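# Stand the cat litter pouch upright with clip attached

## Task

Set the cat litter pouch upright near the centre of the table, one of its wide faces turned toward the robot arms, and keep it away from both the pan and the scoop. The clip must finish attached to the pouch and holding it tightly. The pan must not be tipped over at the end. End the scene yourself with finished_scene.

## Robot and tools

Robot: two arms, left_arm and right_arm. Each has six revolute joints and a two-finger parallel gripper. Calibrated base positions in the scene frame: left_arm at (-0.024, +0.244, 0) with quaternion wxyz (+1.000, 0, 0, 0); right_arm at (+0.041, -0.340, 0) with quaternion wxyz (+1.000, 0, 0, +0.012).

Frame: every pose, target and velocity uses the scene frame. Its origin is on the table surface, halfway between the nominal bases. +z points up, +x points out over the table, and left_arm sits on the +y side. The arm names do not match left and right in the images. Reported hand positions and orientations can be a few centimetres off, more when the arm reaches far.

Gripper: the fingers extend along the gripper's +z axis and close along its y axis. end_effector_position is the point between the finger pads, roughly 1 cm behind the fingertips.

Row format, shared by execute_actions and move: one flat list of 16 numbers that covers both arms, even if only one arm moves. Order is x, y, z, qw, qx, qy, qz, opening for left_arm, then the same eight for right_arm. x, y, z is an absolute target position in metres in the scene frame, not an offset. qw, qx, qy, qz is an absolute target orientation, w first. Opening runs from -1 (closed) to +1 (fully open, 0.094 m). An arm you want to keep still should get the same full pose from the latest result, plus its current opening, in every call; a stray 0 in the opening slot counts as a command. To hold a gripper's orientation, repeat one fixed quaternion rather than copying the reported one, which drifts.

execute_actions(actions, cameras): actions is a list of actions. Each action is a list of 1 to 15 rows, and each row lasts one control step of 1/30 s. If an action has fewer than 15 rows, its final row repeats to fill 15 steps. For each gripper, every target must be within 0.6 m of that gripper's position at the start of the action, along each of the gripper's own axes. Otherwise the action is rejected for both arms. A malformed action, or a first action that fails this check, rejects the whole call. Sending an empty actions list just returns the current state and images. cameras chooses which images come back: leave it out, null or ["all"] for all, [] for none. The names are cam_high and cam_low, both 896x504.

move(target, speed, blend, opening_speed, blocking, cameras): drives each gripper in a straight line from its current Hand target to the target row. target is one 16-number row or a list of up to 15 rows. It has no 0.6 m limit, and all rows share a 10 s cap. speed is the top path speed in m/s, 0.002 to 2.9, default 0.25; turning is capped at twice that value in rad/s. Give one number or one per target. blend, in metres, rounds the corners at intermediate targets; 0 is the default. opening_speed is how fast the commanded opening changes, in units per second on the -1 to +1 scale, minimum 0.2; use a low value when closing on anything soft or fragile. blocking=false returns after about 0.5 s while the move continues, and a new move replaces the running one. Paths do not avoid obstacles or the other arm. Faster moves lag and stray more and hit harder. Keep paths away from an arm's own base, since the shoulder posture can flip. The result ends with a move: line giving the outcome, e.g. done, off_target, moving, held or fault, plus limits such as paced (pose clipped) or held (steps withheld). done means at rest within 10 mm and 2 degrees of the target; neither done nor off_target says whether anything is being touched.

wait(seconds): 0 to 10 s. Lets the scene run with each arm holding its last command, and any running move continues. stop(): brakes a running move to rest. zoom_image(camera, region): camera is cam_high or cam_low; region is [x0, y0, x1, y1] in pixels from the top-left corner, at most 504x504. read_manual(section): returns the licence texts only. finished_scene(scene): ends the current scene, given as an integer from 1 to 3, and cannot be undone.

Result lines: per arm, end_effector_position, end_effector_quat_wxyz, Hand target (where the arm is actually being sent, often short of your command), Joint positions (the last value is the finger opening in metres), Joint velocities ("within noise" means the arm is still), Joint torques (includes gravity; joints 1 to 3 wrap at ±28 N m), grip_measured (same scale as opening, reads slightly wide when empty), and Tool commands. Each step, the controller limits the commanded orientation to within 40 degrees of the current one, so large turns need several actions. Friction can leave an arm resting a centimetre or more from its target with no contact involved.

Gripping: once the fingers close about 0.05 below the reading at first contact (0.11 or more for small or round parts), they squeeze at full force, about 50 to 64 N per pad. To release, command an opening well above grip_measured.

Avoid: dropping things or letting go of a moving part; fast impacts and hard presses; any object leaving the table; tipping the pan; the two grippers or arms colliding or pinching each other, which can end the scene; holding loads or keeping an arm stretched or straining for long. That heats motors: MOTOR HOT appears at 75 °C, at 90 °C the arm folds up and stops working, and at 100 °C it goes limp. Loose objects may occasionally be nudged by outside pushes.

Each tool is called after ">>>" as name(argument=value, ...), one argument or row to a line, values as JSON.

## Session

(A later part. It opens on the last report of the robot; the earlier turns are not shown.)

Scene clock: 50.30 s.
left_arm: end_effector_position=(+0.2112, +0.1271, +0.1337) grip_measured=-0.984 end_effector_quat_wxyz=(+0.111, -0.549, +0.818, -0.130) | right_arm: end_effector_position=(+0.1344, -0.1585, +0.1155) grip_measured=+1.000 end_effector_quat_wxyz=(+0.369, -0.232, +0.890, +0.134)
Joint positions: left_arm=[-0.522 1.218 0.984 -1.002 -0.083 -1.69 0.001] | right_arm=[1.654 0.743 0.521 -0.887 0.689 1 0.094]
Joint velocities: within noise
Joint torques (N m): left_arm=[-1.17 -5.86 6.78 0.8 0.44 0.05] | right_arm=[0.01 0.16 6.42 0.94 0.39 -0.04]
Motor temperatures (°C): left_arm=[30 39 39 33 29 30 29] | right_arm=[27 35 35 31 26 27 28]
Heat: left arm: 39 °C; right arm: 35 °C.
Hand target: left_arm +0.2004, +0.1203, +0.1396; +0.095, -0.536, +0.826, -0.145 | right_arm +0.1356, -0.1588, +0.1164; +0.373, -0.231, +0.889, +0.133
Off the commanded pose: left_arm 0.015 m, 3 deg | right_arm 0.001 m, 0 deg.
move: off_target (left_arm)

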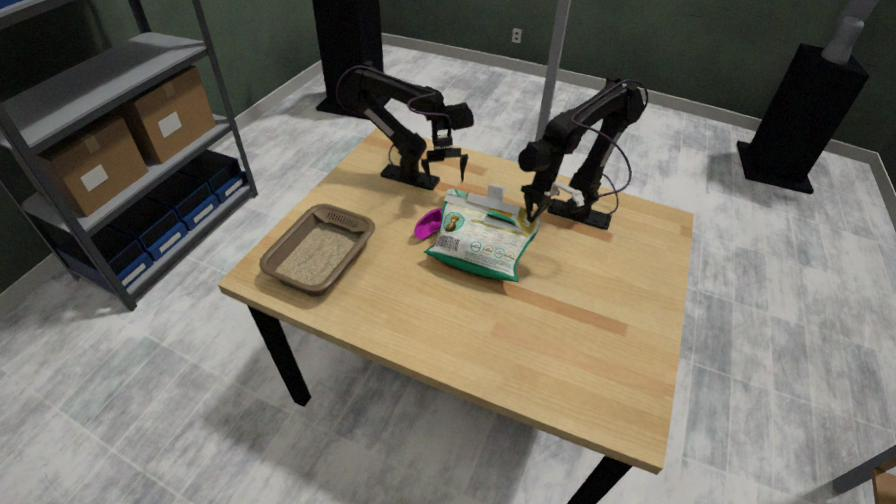

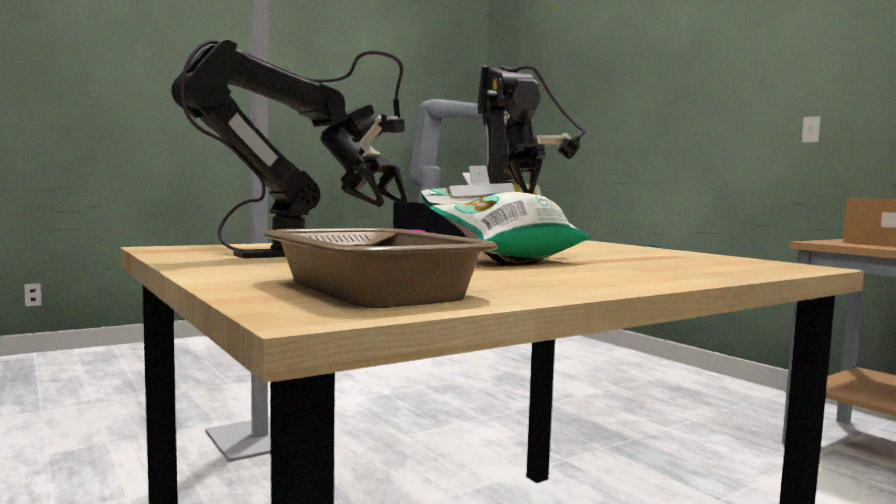

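>>> move(
  target=[
    [0.13,0.115,0.145,0.0946,-0.5362,0.8259,-0.1456,-1,0.1356,-0.1588,0.1164,0.373,-0.231,0.889,0.133,1],
  ],
  speed=0.06,
)

>>> zoom_image(
  camera="cam_high",
  region=[380, 150, 560, 300],
)

>>> zoom_image(
  camera="cam_low",
  region=[410, 130, 640, 290],
)

Scene clock: 52.37 s.
left_arm: end_effector_position=(+0.1376, +0.1221, +0.1400) grip_measured=-0.984 end_effector_quat_wxyz=(+0.112, -0.548, +0.819, -0.127) | right_arm: end_effector_position=(+0.1344, -0.1585, +0.1155) grip_measured=+1.000 end_effector_quat_wxyz=(+0.369, -0.232, +0.890, +0.134)
Joint positions: left_arm=[-0.805 1.007 0.9 -1.17 -0.174 -1.958 0.001] | right_arm=[1.654 0.743 0.521 -0.887 0.689 1 0.094]
Joint velocities: within noise
Joint torques (N m): left_arm=[-1.26 -3.49 6.94 0.93 0.35 0.09] | right_arm=[-0.21 0.01 6.27 0.97 0.41 -0.07]
Motor temperatures (°C): left_arm=[30 38 39 33 29 30 29] | right_arm=[27 35 35 31 26 27 28]
Heat: left arm: 39 °C; right arm: 35 °C.
Hand target: left_arm +0.1302, +0.1153, +0.1450; +0.095, -0.536, +0.826, -0.146 | right_arm +0.1356, -0.1588, +0.1164; +0.373, -0.231, +0.889, +0.133
Off the commanded pose: left_arm 0.012 m, 3 deg | right_arm 0.001 m, 0 deg.
move: off_target (left_arm)

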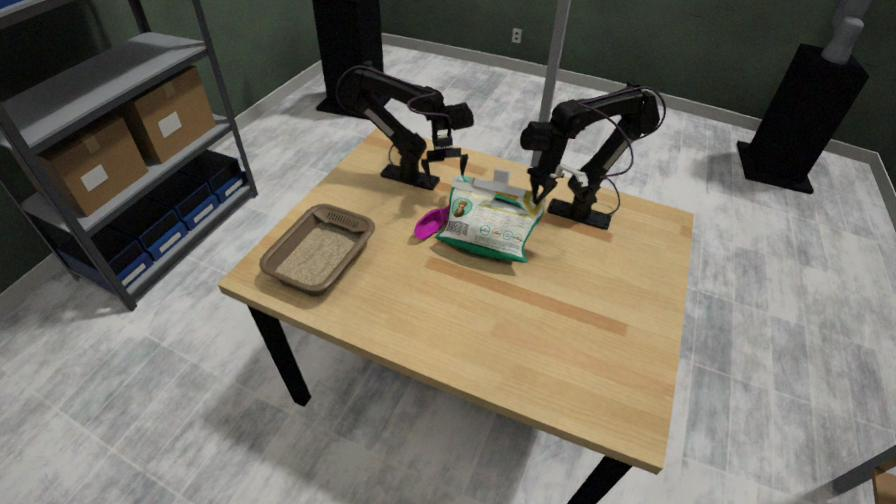

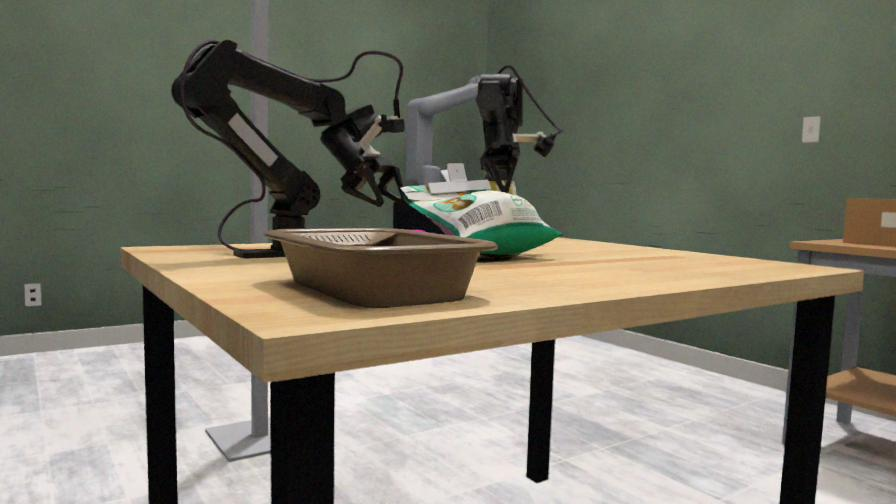

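Scaled by 2.800.

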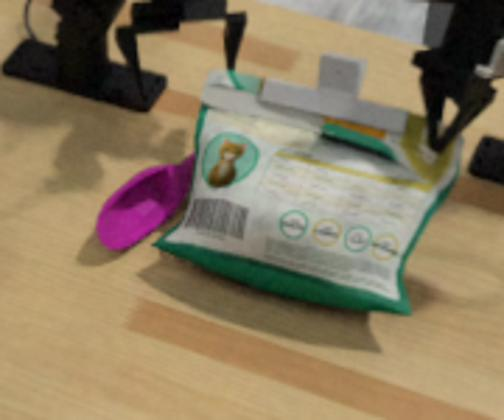

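Scaled by 2.191.

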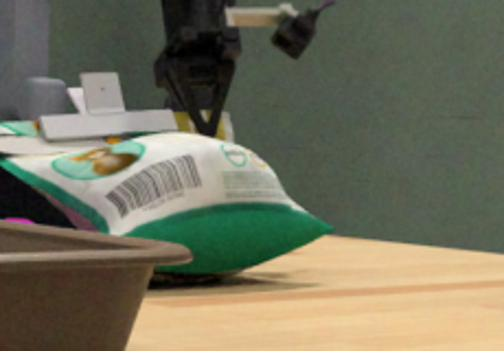

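>>> move(
  target=[
    [0.18,0.120,0.165,0.0237,-0.5439,0.8378,-0.0365,-1,0.12,-0.24,0.20,0.373,-0.231,0.889,0.133,1],
    [0.225,0.118,0.180,-0.0237,-0.5439,0.8378,0.0365,-1,0.10,-0.30,0.20,0.373,-0.231,0.889,0.133,1],
  ],
  speed=0.08,
)

>>> zoom_image(
  camera="cam_high",
  region=[380, 150, 560, 300],
)

>>> zoom_image(
  camera="cam_low",
  region=[410, 130, 640, 290],
)

Scene clock: 56.70 s.
left_arm: end_effector_position=(+0.2279, +0.1212, +0.1768) grip_measured=-0.984 end_effector_quat_wxyz=(-0.005, -0.547, +0.837, +0.029) | right_arm: end_effector_position=(+0.1008, -0.3002, +0.1966) grip_measured=+1.000 end_effector_quat_wxyz=(+0.360, -0.232, +0.894, +0.128)
Joint positions: left_arm=[-0.47 1.667 1.6 -1.558 -0.02 -1.629 0.001] | right_arm=[0.607 0.16 0.917 -1.543 0.025 0.113 0.094]
Joint velocities: within noise
Joint torques (N m): left_arm=[-0.01 -5.22 8.16 0.05 0.25 0.07] | right_arm=[-0.99 3.51 4.37 1.51 -0.11 -0.11]
Motor temperatures (°C): left_arm=[30 37 39 33 29 30 29] | right_arm=[27 35 36 32 26 27 28]
Heat: left arm: 39 °C; right arm: 36 °C.
Hand target: left_arm +0.2250, +0.1180, +0.1798; -0.019, -0.544, +0.838, +0.029 | right_arm +0.1000, -0.3000, +0.2000; +0.373, -0.231, +0.889, +0.133
Off the commanded pose: left_arm 0.005 m, 2 deg | right_arm 0.003 m, 2 deg.
shoulder posture changed (right arm): the wrist came as close to joint 1's axis as it can, and the arm is now in the other of its two shoulder postures.
joint sent to its limit (left arm) — joint 4 (wrist pitch), lower limit. The joint targets still meet the commanded pose.
move: done

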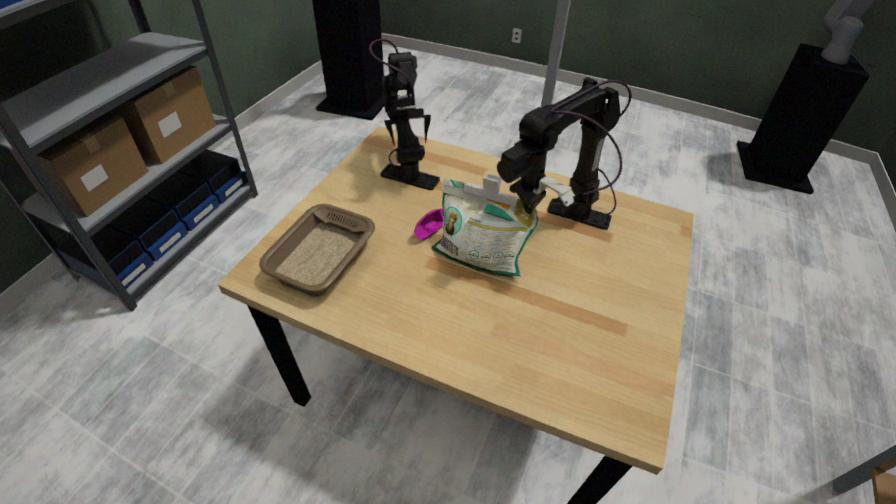

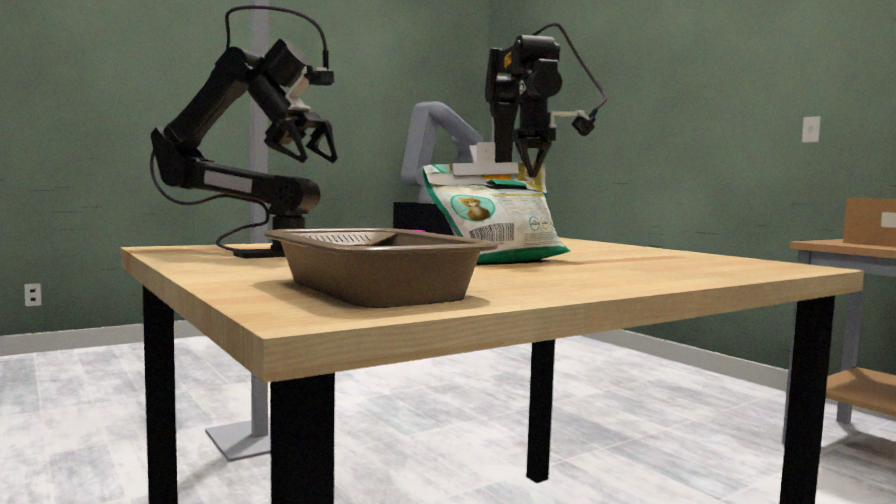

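Scaled by 2.800.

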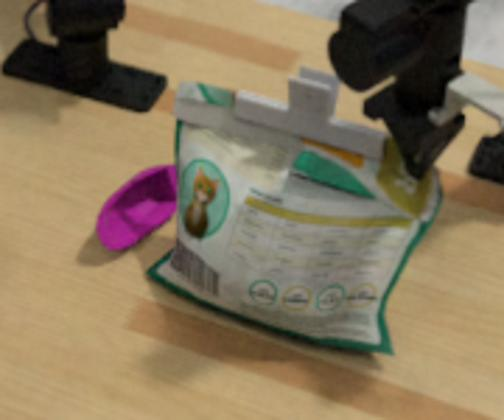

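Scaled by 2.191.

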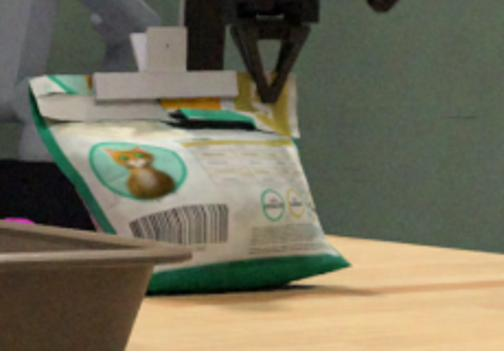

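>>> move(
  target=[
    [0.265,0.120,0.192,-0.0474,-0.5424,0.8354,0.0731,-1,0.10,-0.30,0.20,0.373,-0.231,0.889,0.133,1],
  ],
  speed=0.06,
)

>>> zoom_image(
  camera="cam_high",
  region=[380, 150, 560, 300],
)

>>> zoom_image(
  camera="cam_low",
  region=[410, 130, 640, 290],
)

Scene clock: 58.13 s.
left_arm: end_effector_position=(+0.2611, +0.1213, +0.1841) grip_measured=-0.984 end_effector_quat_wxyz=(-0.003, -0.546, +0.838, +0.012) | right_arm: end_effector_position=(+0.1008, -0.3000, +0.1966) grip_measured=+1.000 end_effector_quat_wxyz=(+0.360, -0.232, +0.894, +0.128)
Joint positions: left_arm=[-0.415 1.762 1.74 -1.572 -0.008 -1.57 0.001] | right_arm=[0.607 0.16 0.917 -1.543 0.024 0.112 0.094]
Joint velocities: within noise
Joint torques (N m): left_arm=[0.44 -6.72 9.03 0.23 0.01 0.11] | right_arm=[-0.9 3.51 4.68 1.5 -0.14 -0.1]
Motor temperatures (°C): left_arm=[30 37 39 33 29 30 29] | right_arm=[27 35 35 32 26 27 28]
Heat: left arm: 39 °C; right arm: 35 °C.
Hand target: left_arm +0.2647, +0.1201, +0.1913; -0.001, -0.545, +0.839, +0.003 | right_arm +0.1000, -0.3000, +0.2000; +0.373, -0.231, +0.889, +0.133
Off the commanded pose: left_arm 0.009 m, 9 deg | right_arm 0.003 m, 2 deg.
joint sent to its limit (left arm) — joint 4 (wrist pitch), lower limit. The joint targets are off in orientation, not in position.
move: off_target (left_arm)

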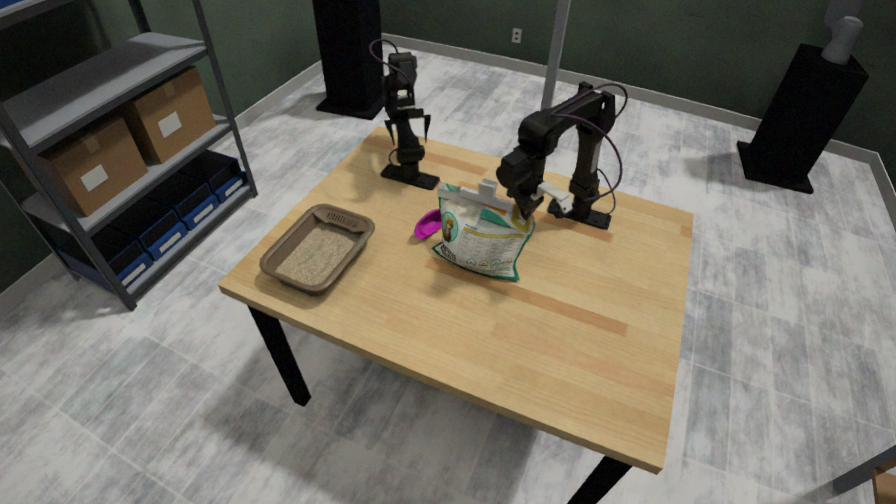

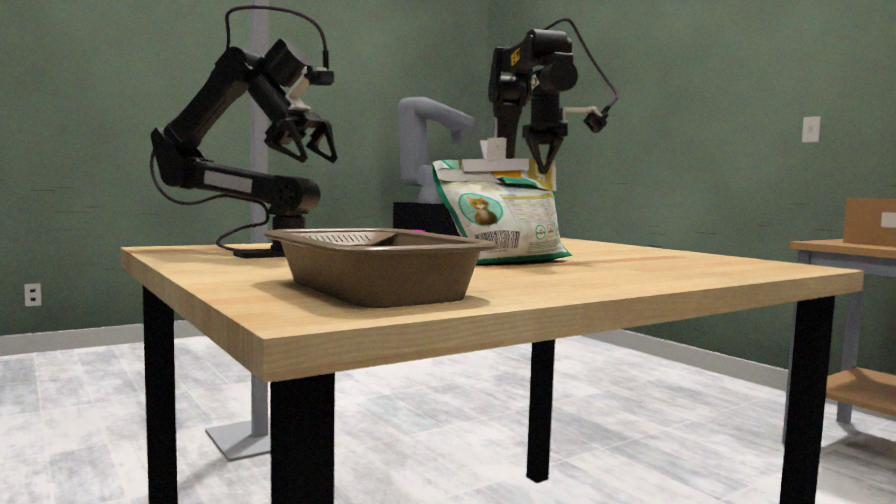

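Scaled by 2.800.

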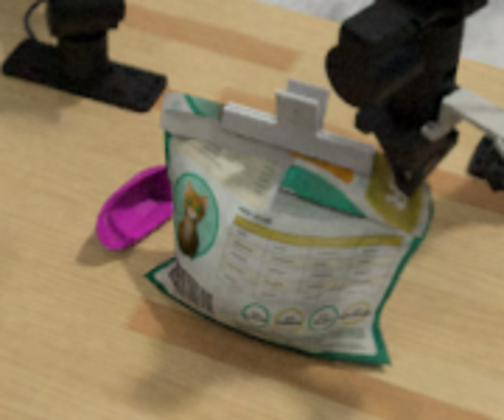

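Scaled by 2.191.

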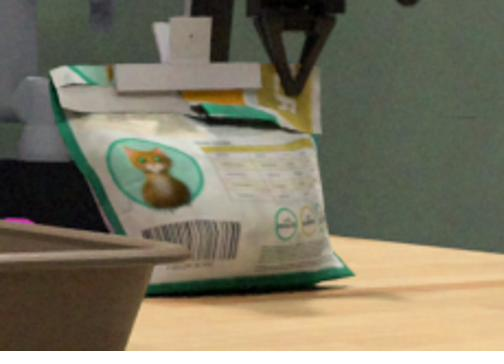

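>>> move(
  target=[
    [0.302,0.120,0.194,0,-0.5445,0.8386,0,-1,0.10,-0.30,0.20,0.373,-0.231,0.889,0.133,1],
  ],
  speed=0.06,
)

>>> zoom_image(
  camera="cam_high",
  region=[380, 150, 560, 300],
)

>>> zoom_image(
  camera="cam_low",
  region=[410, 130, 640, 290],
)

Scene clock: 59.33 s.
left_arm: end_effector_position=(+0.2948, +0.1214, +0.1872) grip_measured=-0.984 end_effector_quat_wxyz=(+0.002, -0.546, +0.838, -0.001) | right_arm: end_effector_position=(+0.1008, -0.3000, +0.1966) grip_measured=+1.000 end_effector_quat_wxyz=(+0.360, -0.232, +0.894, +0.128)
Joint positions: left_arm=[-0.371 1.867 1.885 -1.585 -0.001 -1.527 0.001] | right_arm=[0.607 0.16 0.917 -1.543 0.024 0.112 0.094]
Joint velocities: within noise
Joint torques (N m): left_arm=[0.5 -7.43 9.01 0.46 -0.03 0.05] | right_arm=[-1.01 3.45 4.62 1.54 -0.09 -0.11]
Motor temperatures (°C): left_arm=[30 37 39 33 29 30 29] | right_arm=[27 35 35 32 26 27 28]
Heat: left arm: 39 °C; right arm: 35 °C.
Hand target: left_arm +0.3016, +0.1201, +0.1937; +0.009, -0.545, +0.839, -0.013 | right_arm +0.1000, -0.3000, +0.2000; +0.373, -0.231, +0.889, +0.133
Off the commanded pose: left_arm 0.010 m, 0 deg | right_arm 0.003 m, 2 deg.
joint sent to its limit (left arm) — joint 4 (wrist pitch), lower limit. The joint targets still meet the commanded pose.
move: done

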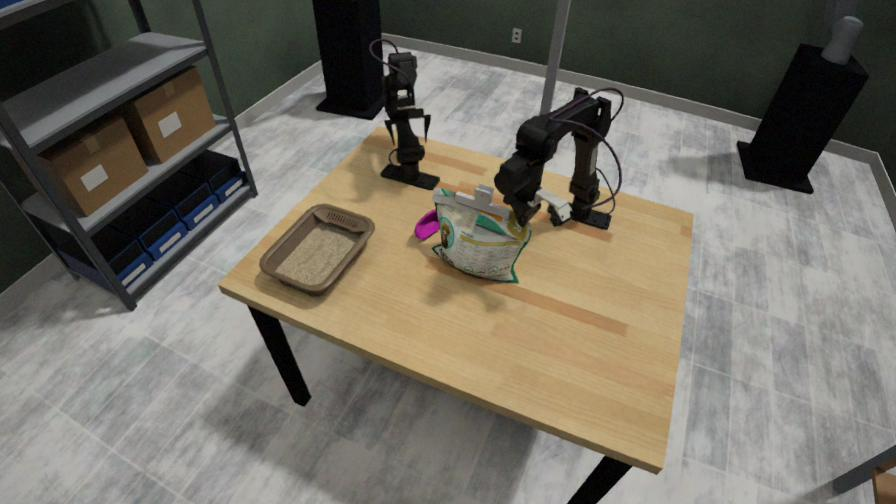

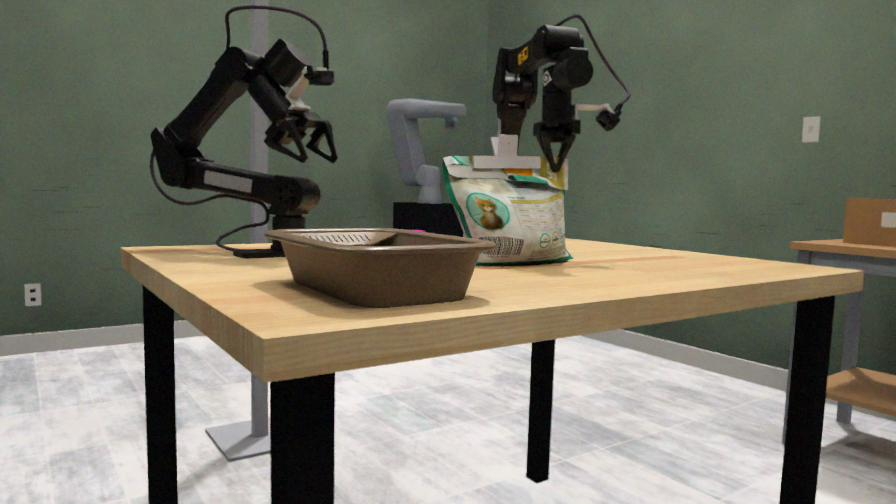

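Scaled by 2.800.

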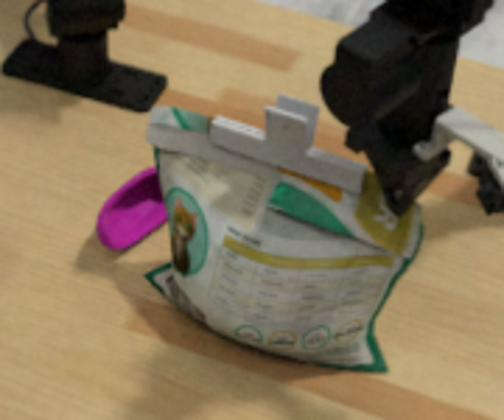

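Scaled by 2.191.

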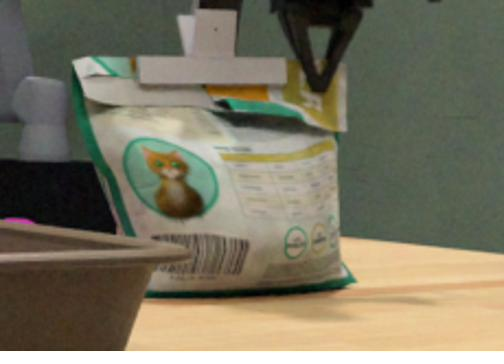

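>>> move(
  target=[
    [0.33,0.120,0.190,0,-0.5445,0.8386,0,-1,0.10,-0.30,0.20,0.373,-0.231,0.889,0.133,1],
  ],
  speed=0.06,
)

>>> zoom_image(
  camera="cam_high",
  region=[380, 150, 560, 300],
)

>>> zoom_image(
  camera="cam_low",
  region=[410, 130, 640, 290],
)

Scene clock: 60.37 s.
left_arm: end_effector_position=(+0.3192, +0.1209, +0.1868) grip_measured=-0.984 end_effector_quat_wxyz=(+0.003, -0.546, +0.838, -0.009) | right_arm: end_effector_position=(+0.1008, -0.3000, +0.1966) grip_measured=+1.000 end_effector_quat_wxyz=(+0.360, -0.232, +0.894, +0.128)
Joint positions: left_arm=[-0.345 1.953 2.001 -1.601 0.005 -1.5 0.001] | right_arm=[0.607 0.16 0.917 -1.543 0.024 0.112 0.094]
Joint velocities: within noise
Joint torques (N m): left_arm=[0.53 -7.58 8.96 0.63 -0.1 0.09] | right_arm=[-0.95 3.62 4.56 1.56 -0.11 -0.07]
Motor temperatures (°C): left_arm=[30 37 39 33 29 30 29] | right_arm=[27 35 35 33 26 27 28]
Heat: left arm: 39 °C; right arm: 35 °C.
Hand target: left_arm +0.3296, +0.1201, +0.1895; +0.015, -0.544, +0.838, -0.019 | right_arm +0.1000, -0.3000, +0.2000; +0.373, -0.231, +0.889, +0.133
Off the commanded pose: left_arm 0.011 m, 1 deg | right_arm 0.003 m, 2 deg.
joint read past its limit (left arm) — joint 4 (wrist pitch), lower limit.
joint sent to its limit (left arm) — joint 4 (wrist pitch), lower limit. The joint targets are off in orientation, not in position.
move: off_target (left_arm)

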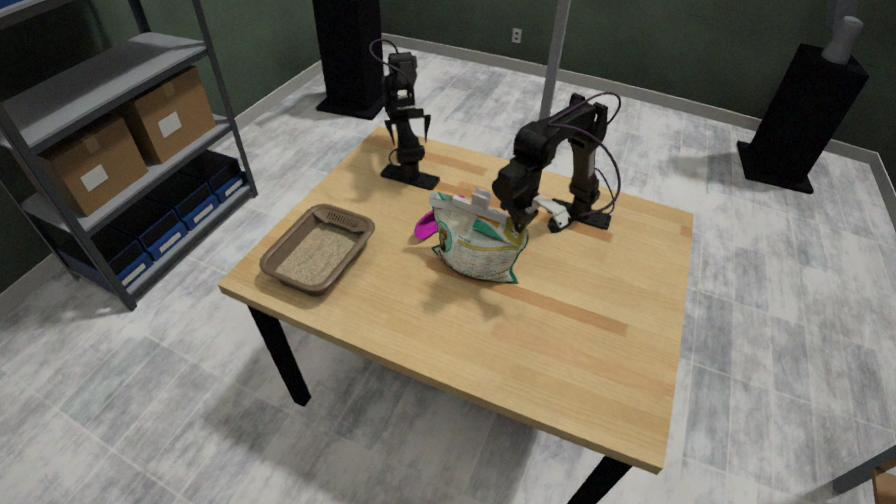

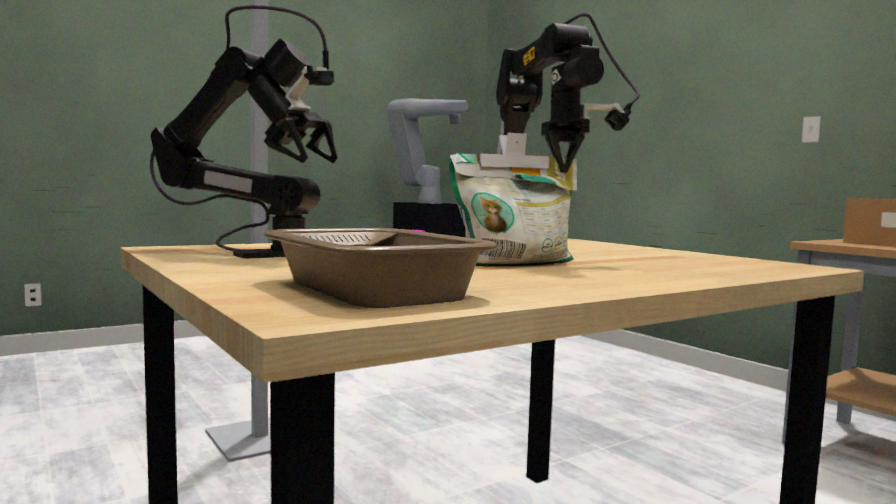

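Scaled by 2.800.

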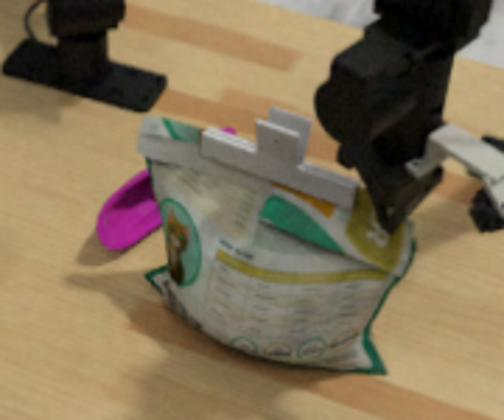

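Scaled by 2.191.

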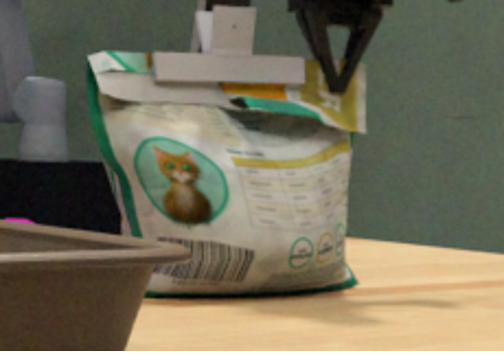

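>>> move(
  target=[
    [0.325,0.120,0.187,0,-0.5445,0.8386,0,-0.5,0.10,-0.30,0.20,0.373,-0.231,0.889,0.133,1],
  ],
  opening_speed=0.3,
)

>>> zoom_image(
  camera="cam_high",
  region=[380, 150, 560, 300],
)

>>> zoom_image(
  camera="cam_low",
  region=[410, 130, 640, 290],
)

Scene clock: 62.40 s.
left_arm: end_effector_position=(+0.3207, +0.1204, +0.1869) grip_measured=-0.502 end_effector_quat_wxyz=(+0.005, -0.546, +0.838, -0.011) | right_arm: end_effector_position=(+0.1008, -0.3000, +0.1966) grip_measured=+1.000 end_effector_quat_wxyz=(+0.360, -0.232, +0.894, +0.128)
Joint positions: left_arm=[-0.345 1.953 2.001 -1.594 0.005 -1.499 0.023] | right_arm=[0.607 0.16 0.917 -1.543 0.024 0.112 0.094]
Joint velocities: within noise
Joint torques (N m): left_arm=[-0.05 -8.39 6.8 0.55 -0.08 -0.01] | right_arm=[-0.88 3.45 4.55 1.53 -0.11 -0.13]
Motor temperatures (°C): left_arm=[30 37 39 33 29 30 29] | right_arm=[27 36 35 33 26 27 28]
Heat: left arm: 39 °C; right arm: 36 °C.
Hand target: left_arm +0.3248, +0.1200, +0.1865; +0.010, -0.544, +0.839, -0.014 | right_arm +0.1000, -0.3000, +0.2000; +0.373, -0.231, +0.889, +0.133
Off the commanded pose: left_arm 0.004 m, 1 deg | right_arm 0.003 m, 2 deg.
joint read past its limit (left arm) — joint 4 (wrist pitch), lower limit.
joint sent to its limit (left arm) — joint 4 (wrist pitch), lower limit. The joint targets still meet the commanded pose.
move: done

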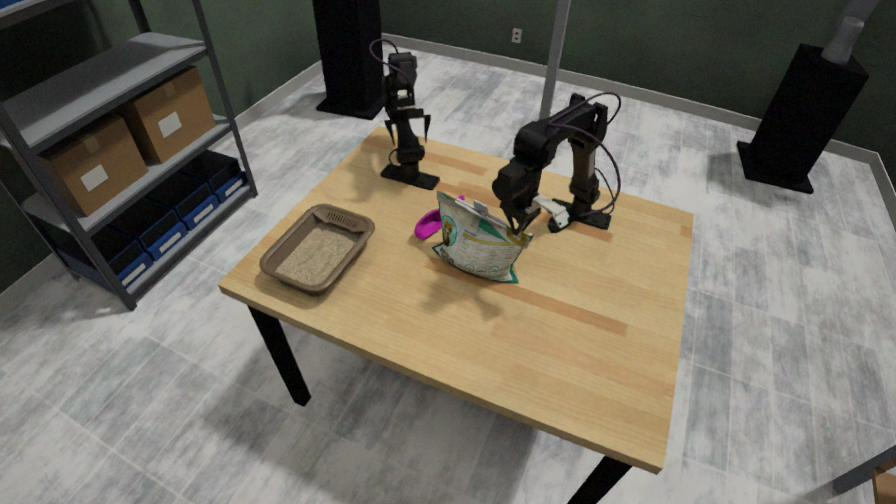

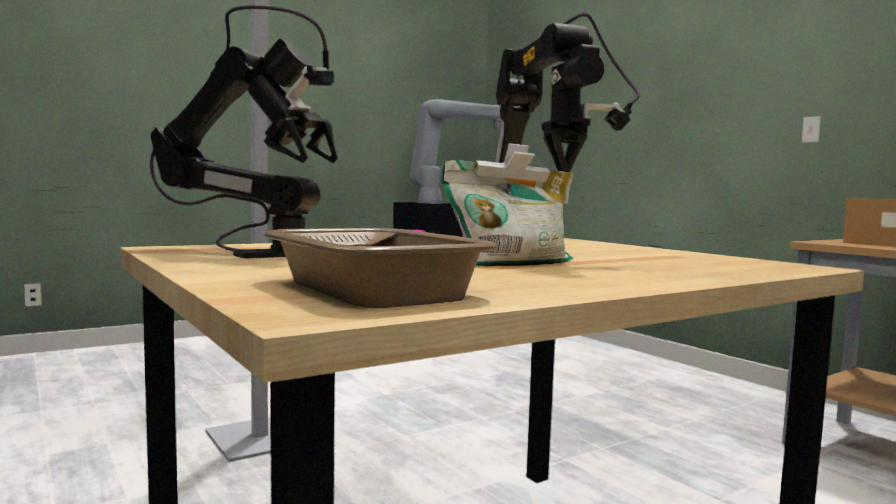

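Scaled by 2.800.

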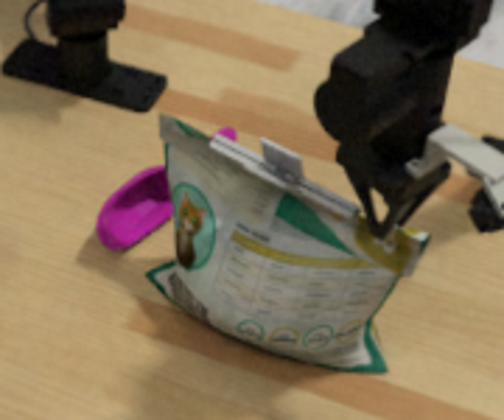

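Scaled by 2.191.

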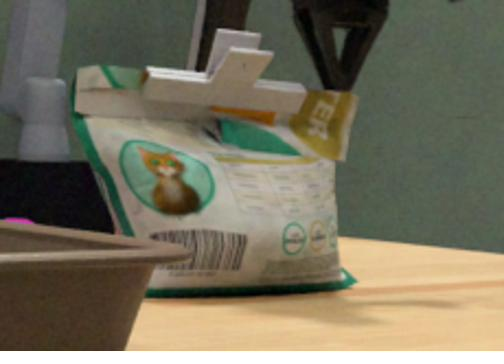

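>>> move(
  target=[
    [0.320,0.121,0.26,0,-0.5445,0.8386,0,-0.5,0.10,-0.30,0.20,0.373,-0.231,0.889,0.133,1],
    [0.20,0.25,0.26,0,-0.5445,0.8386,0,-0.5,0.10,-0.30,0.20,0.373,-0.231,0.889,0.133,1],
  ],
  speed=0.1,
)

>>> zoom_image(
  camera="cam_high",
  region=[380, 150, 560, 300],
)

>>> zoom_image(
  camera="cam_low",
  region=[410, 130, 640, 290],
)

Scene clock: 65.83 s.
left_arm: end_effector_position=(+0.2034, +0.2486, +0.2609) grip_measured=-0.502 end_effector_quat_wxyz=(+0.117, -0.542, +0.829, -0.077) | right_arm: end_effector_position=(+0.1008, -0.3000, +0.1966) grip_measured=+1.000 end_effector_quat_wxyz=(+0.360, -0.232, +0.894, +0.128)
Joint positions: left_arm=[0.02 1.271 1.567 -1.587 0.006 -1.139 0.023] | right_arm=[0.607 0.16 0.917 -1.543 0.024 0.112 0.094]
Joint velocities: within noise
Joint torques (N m): left_arm=[0.31 -3.29 4.7 0.97 -0.09 0.11] | right_arm=[-1.02 3.29 4.52 1.5 -0.1 -0.11]
Motor temperatures (°C): left_arm=[30 37 39 32 29 30 29] | right_arm=[27 36 35 34 26 27 28]
Heat: left arm: 39 °C; right arm: 36 °C.
Hand target: left_arm +0.2004, +0.2500, +0.2593; +0.118, -0.540, +0.830, -0.074 | right_arm +0.1000, -0.3000, +0.2000; +0.373, -0.231, +0.889, +0.133
Off the commanded pose: left_arm 0.004 m, 16 deg | right_arm 0.003 m, 2 deg.
joint read past its limit (left arm) — joint 4 (wrist pitch), lower limit.
joint sent to its limit (left arm) — joint 4 (wrist pitch), lower limit. The joint targets are off in orientation, not in position.
move: off_target (left_arm)

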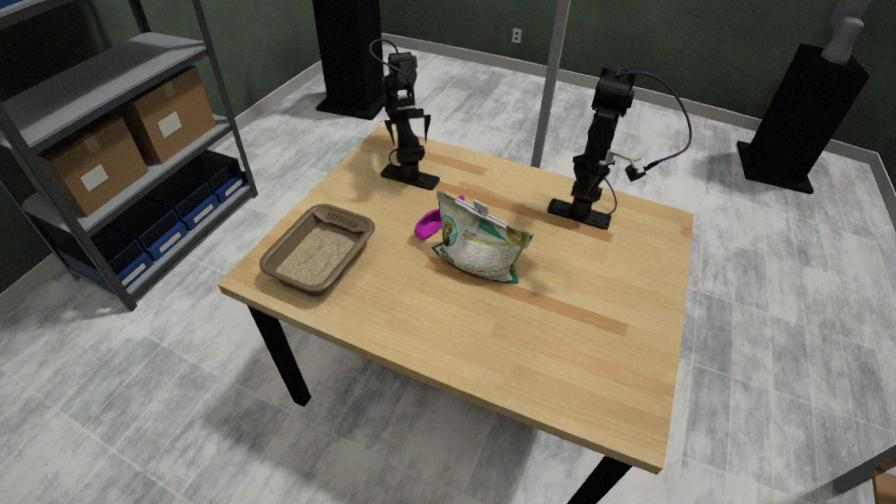

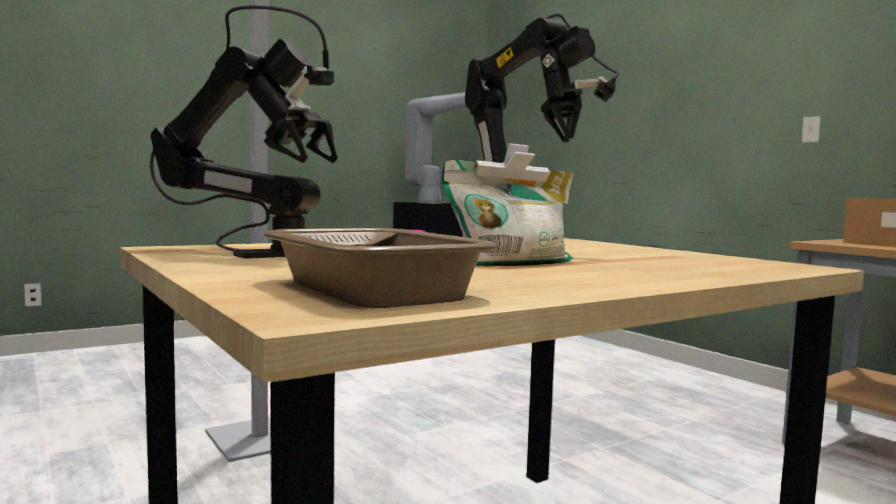

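Scaled by 2.800.

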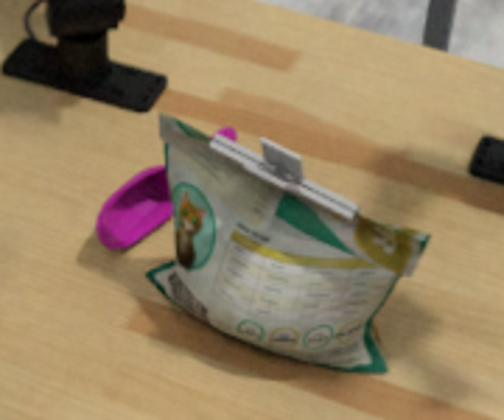

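Scaled by 2.191.

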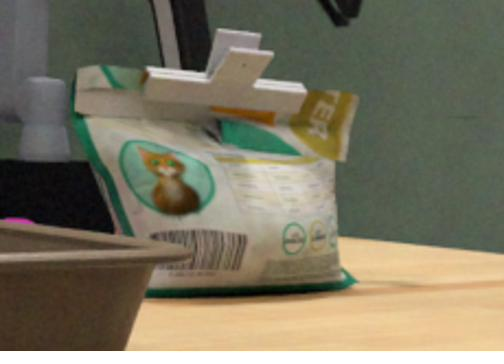

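>>> finished_scene(
  scene=1,
)

The scene is finished: the task was done.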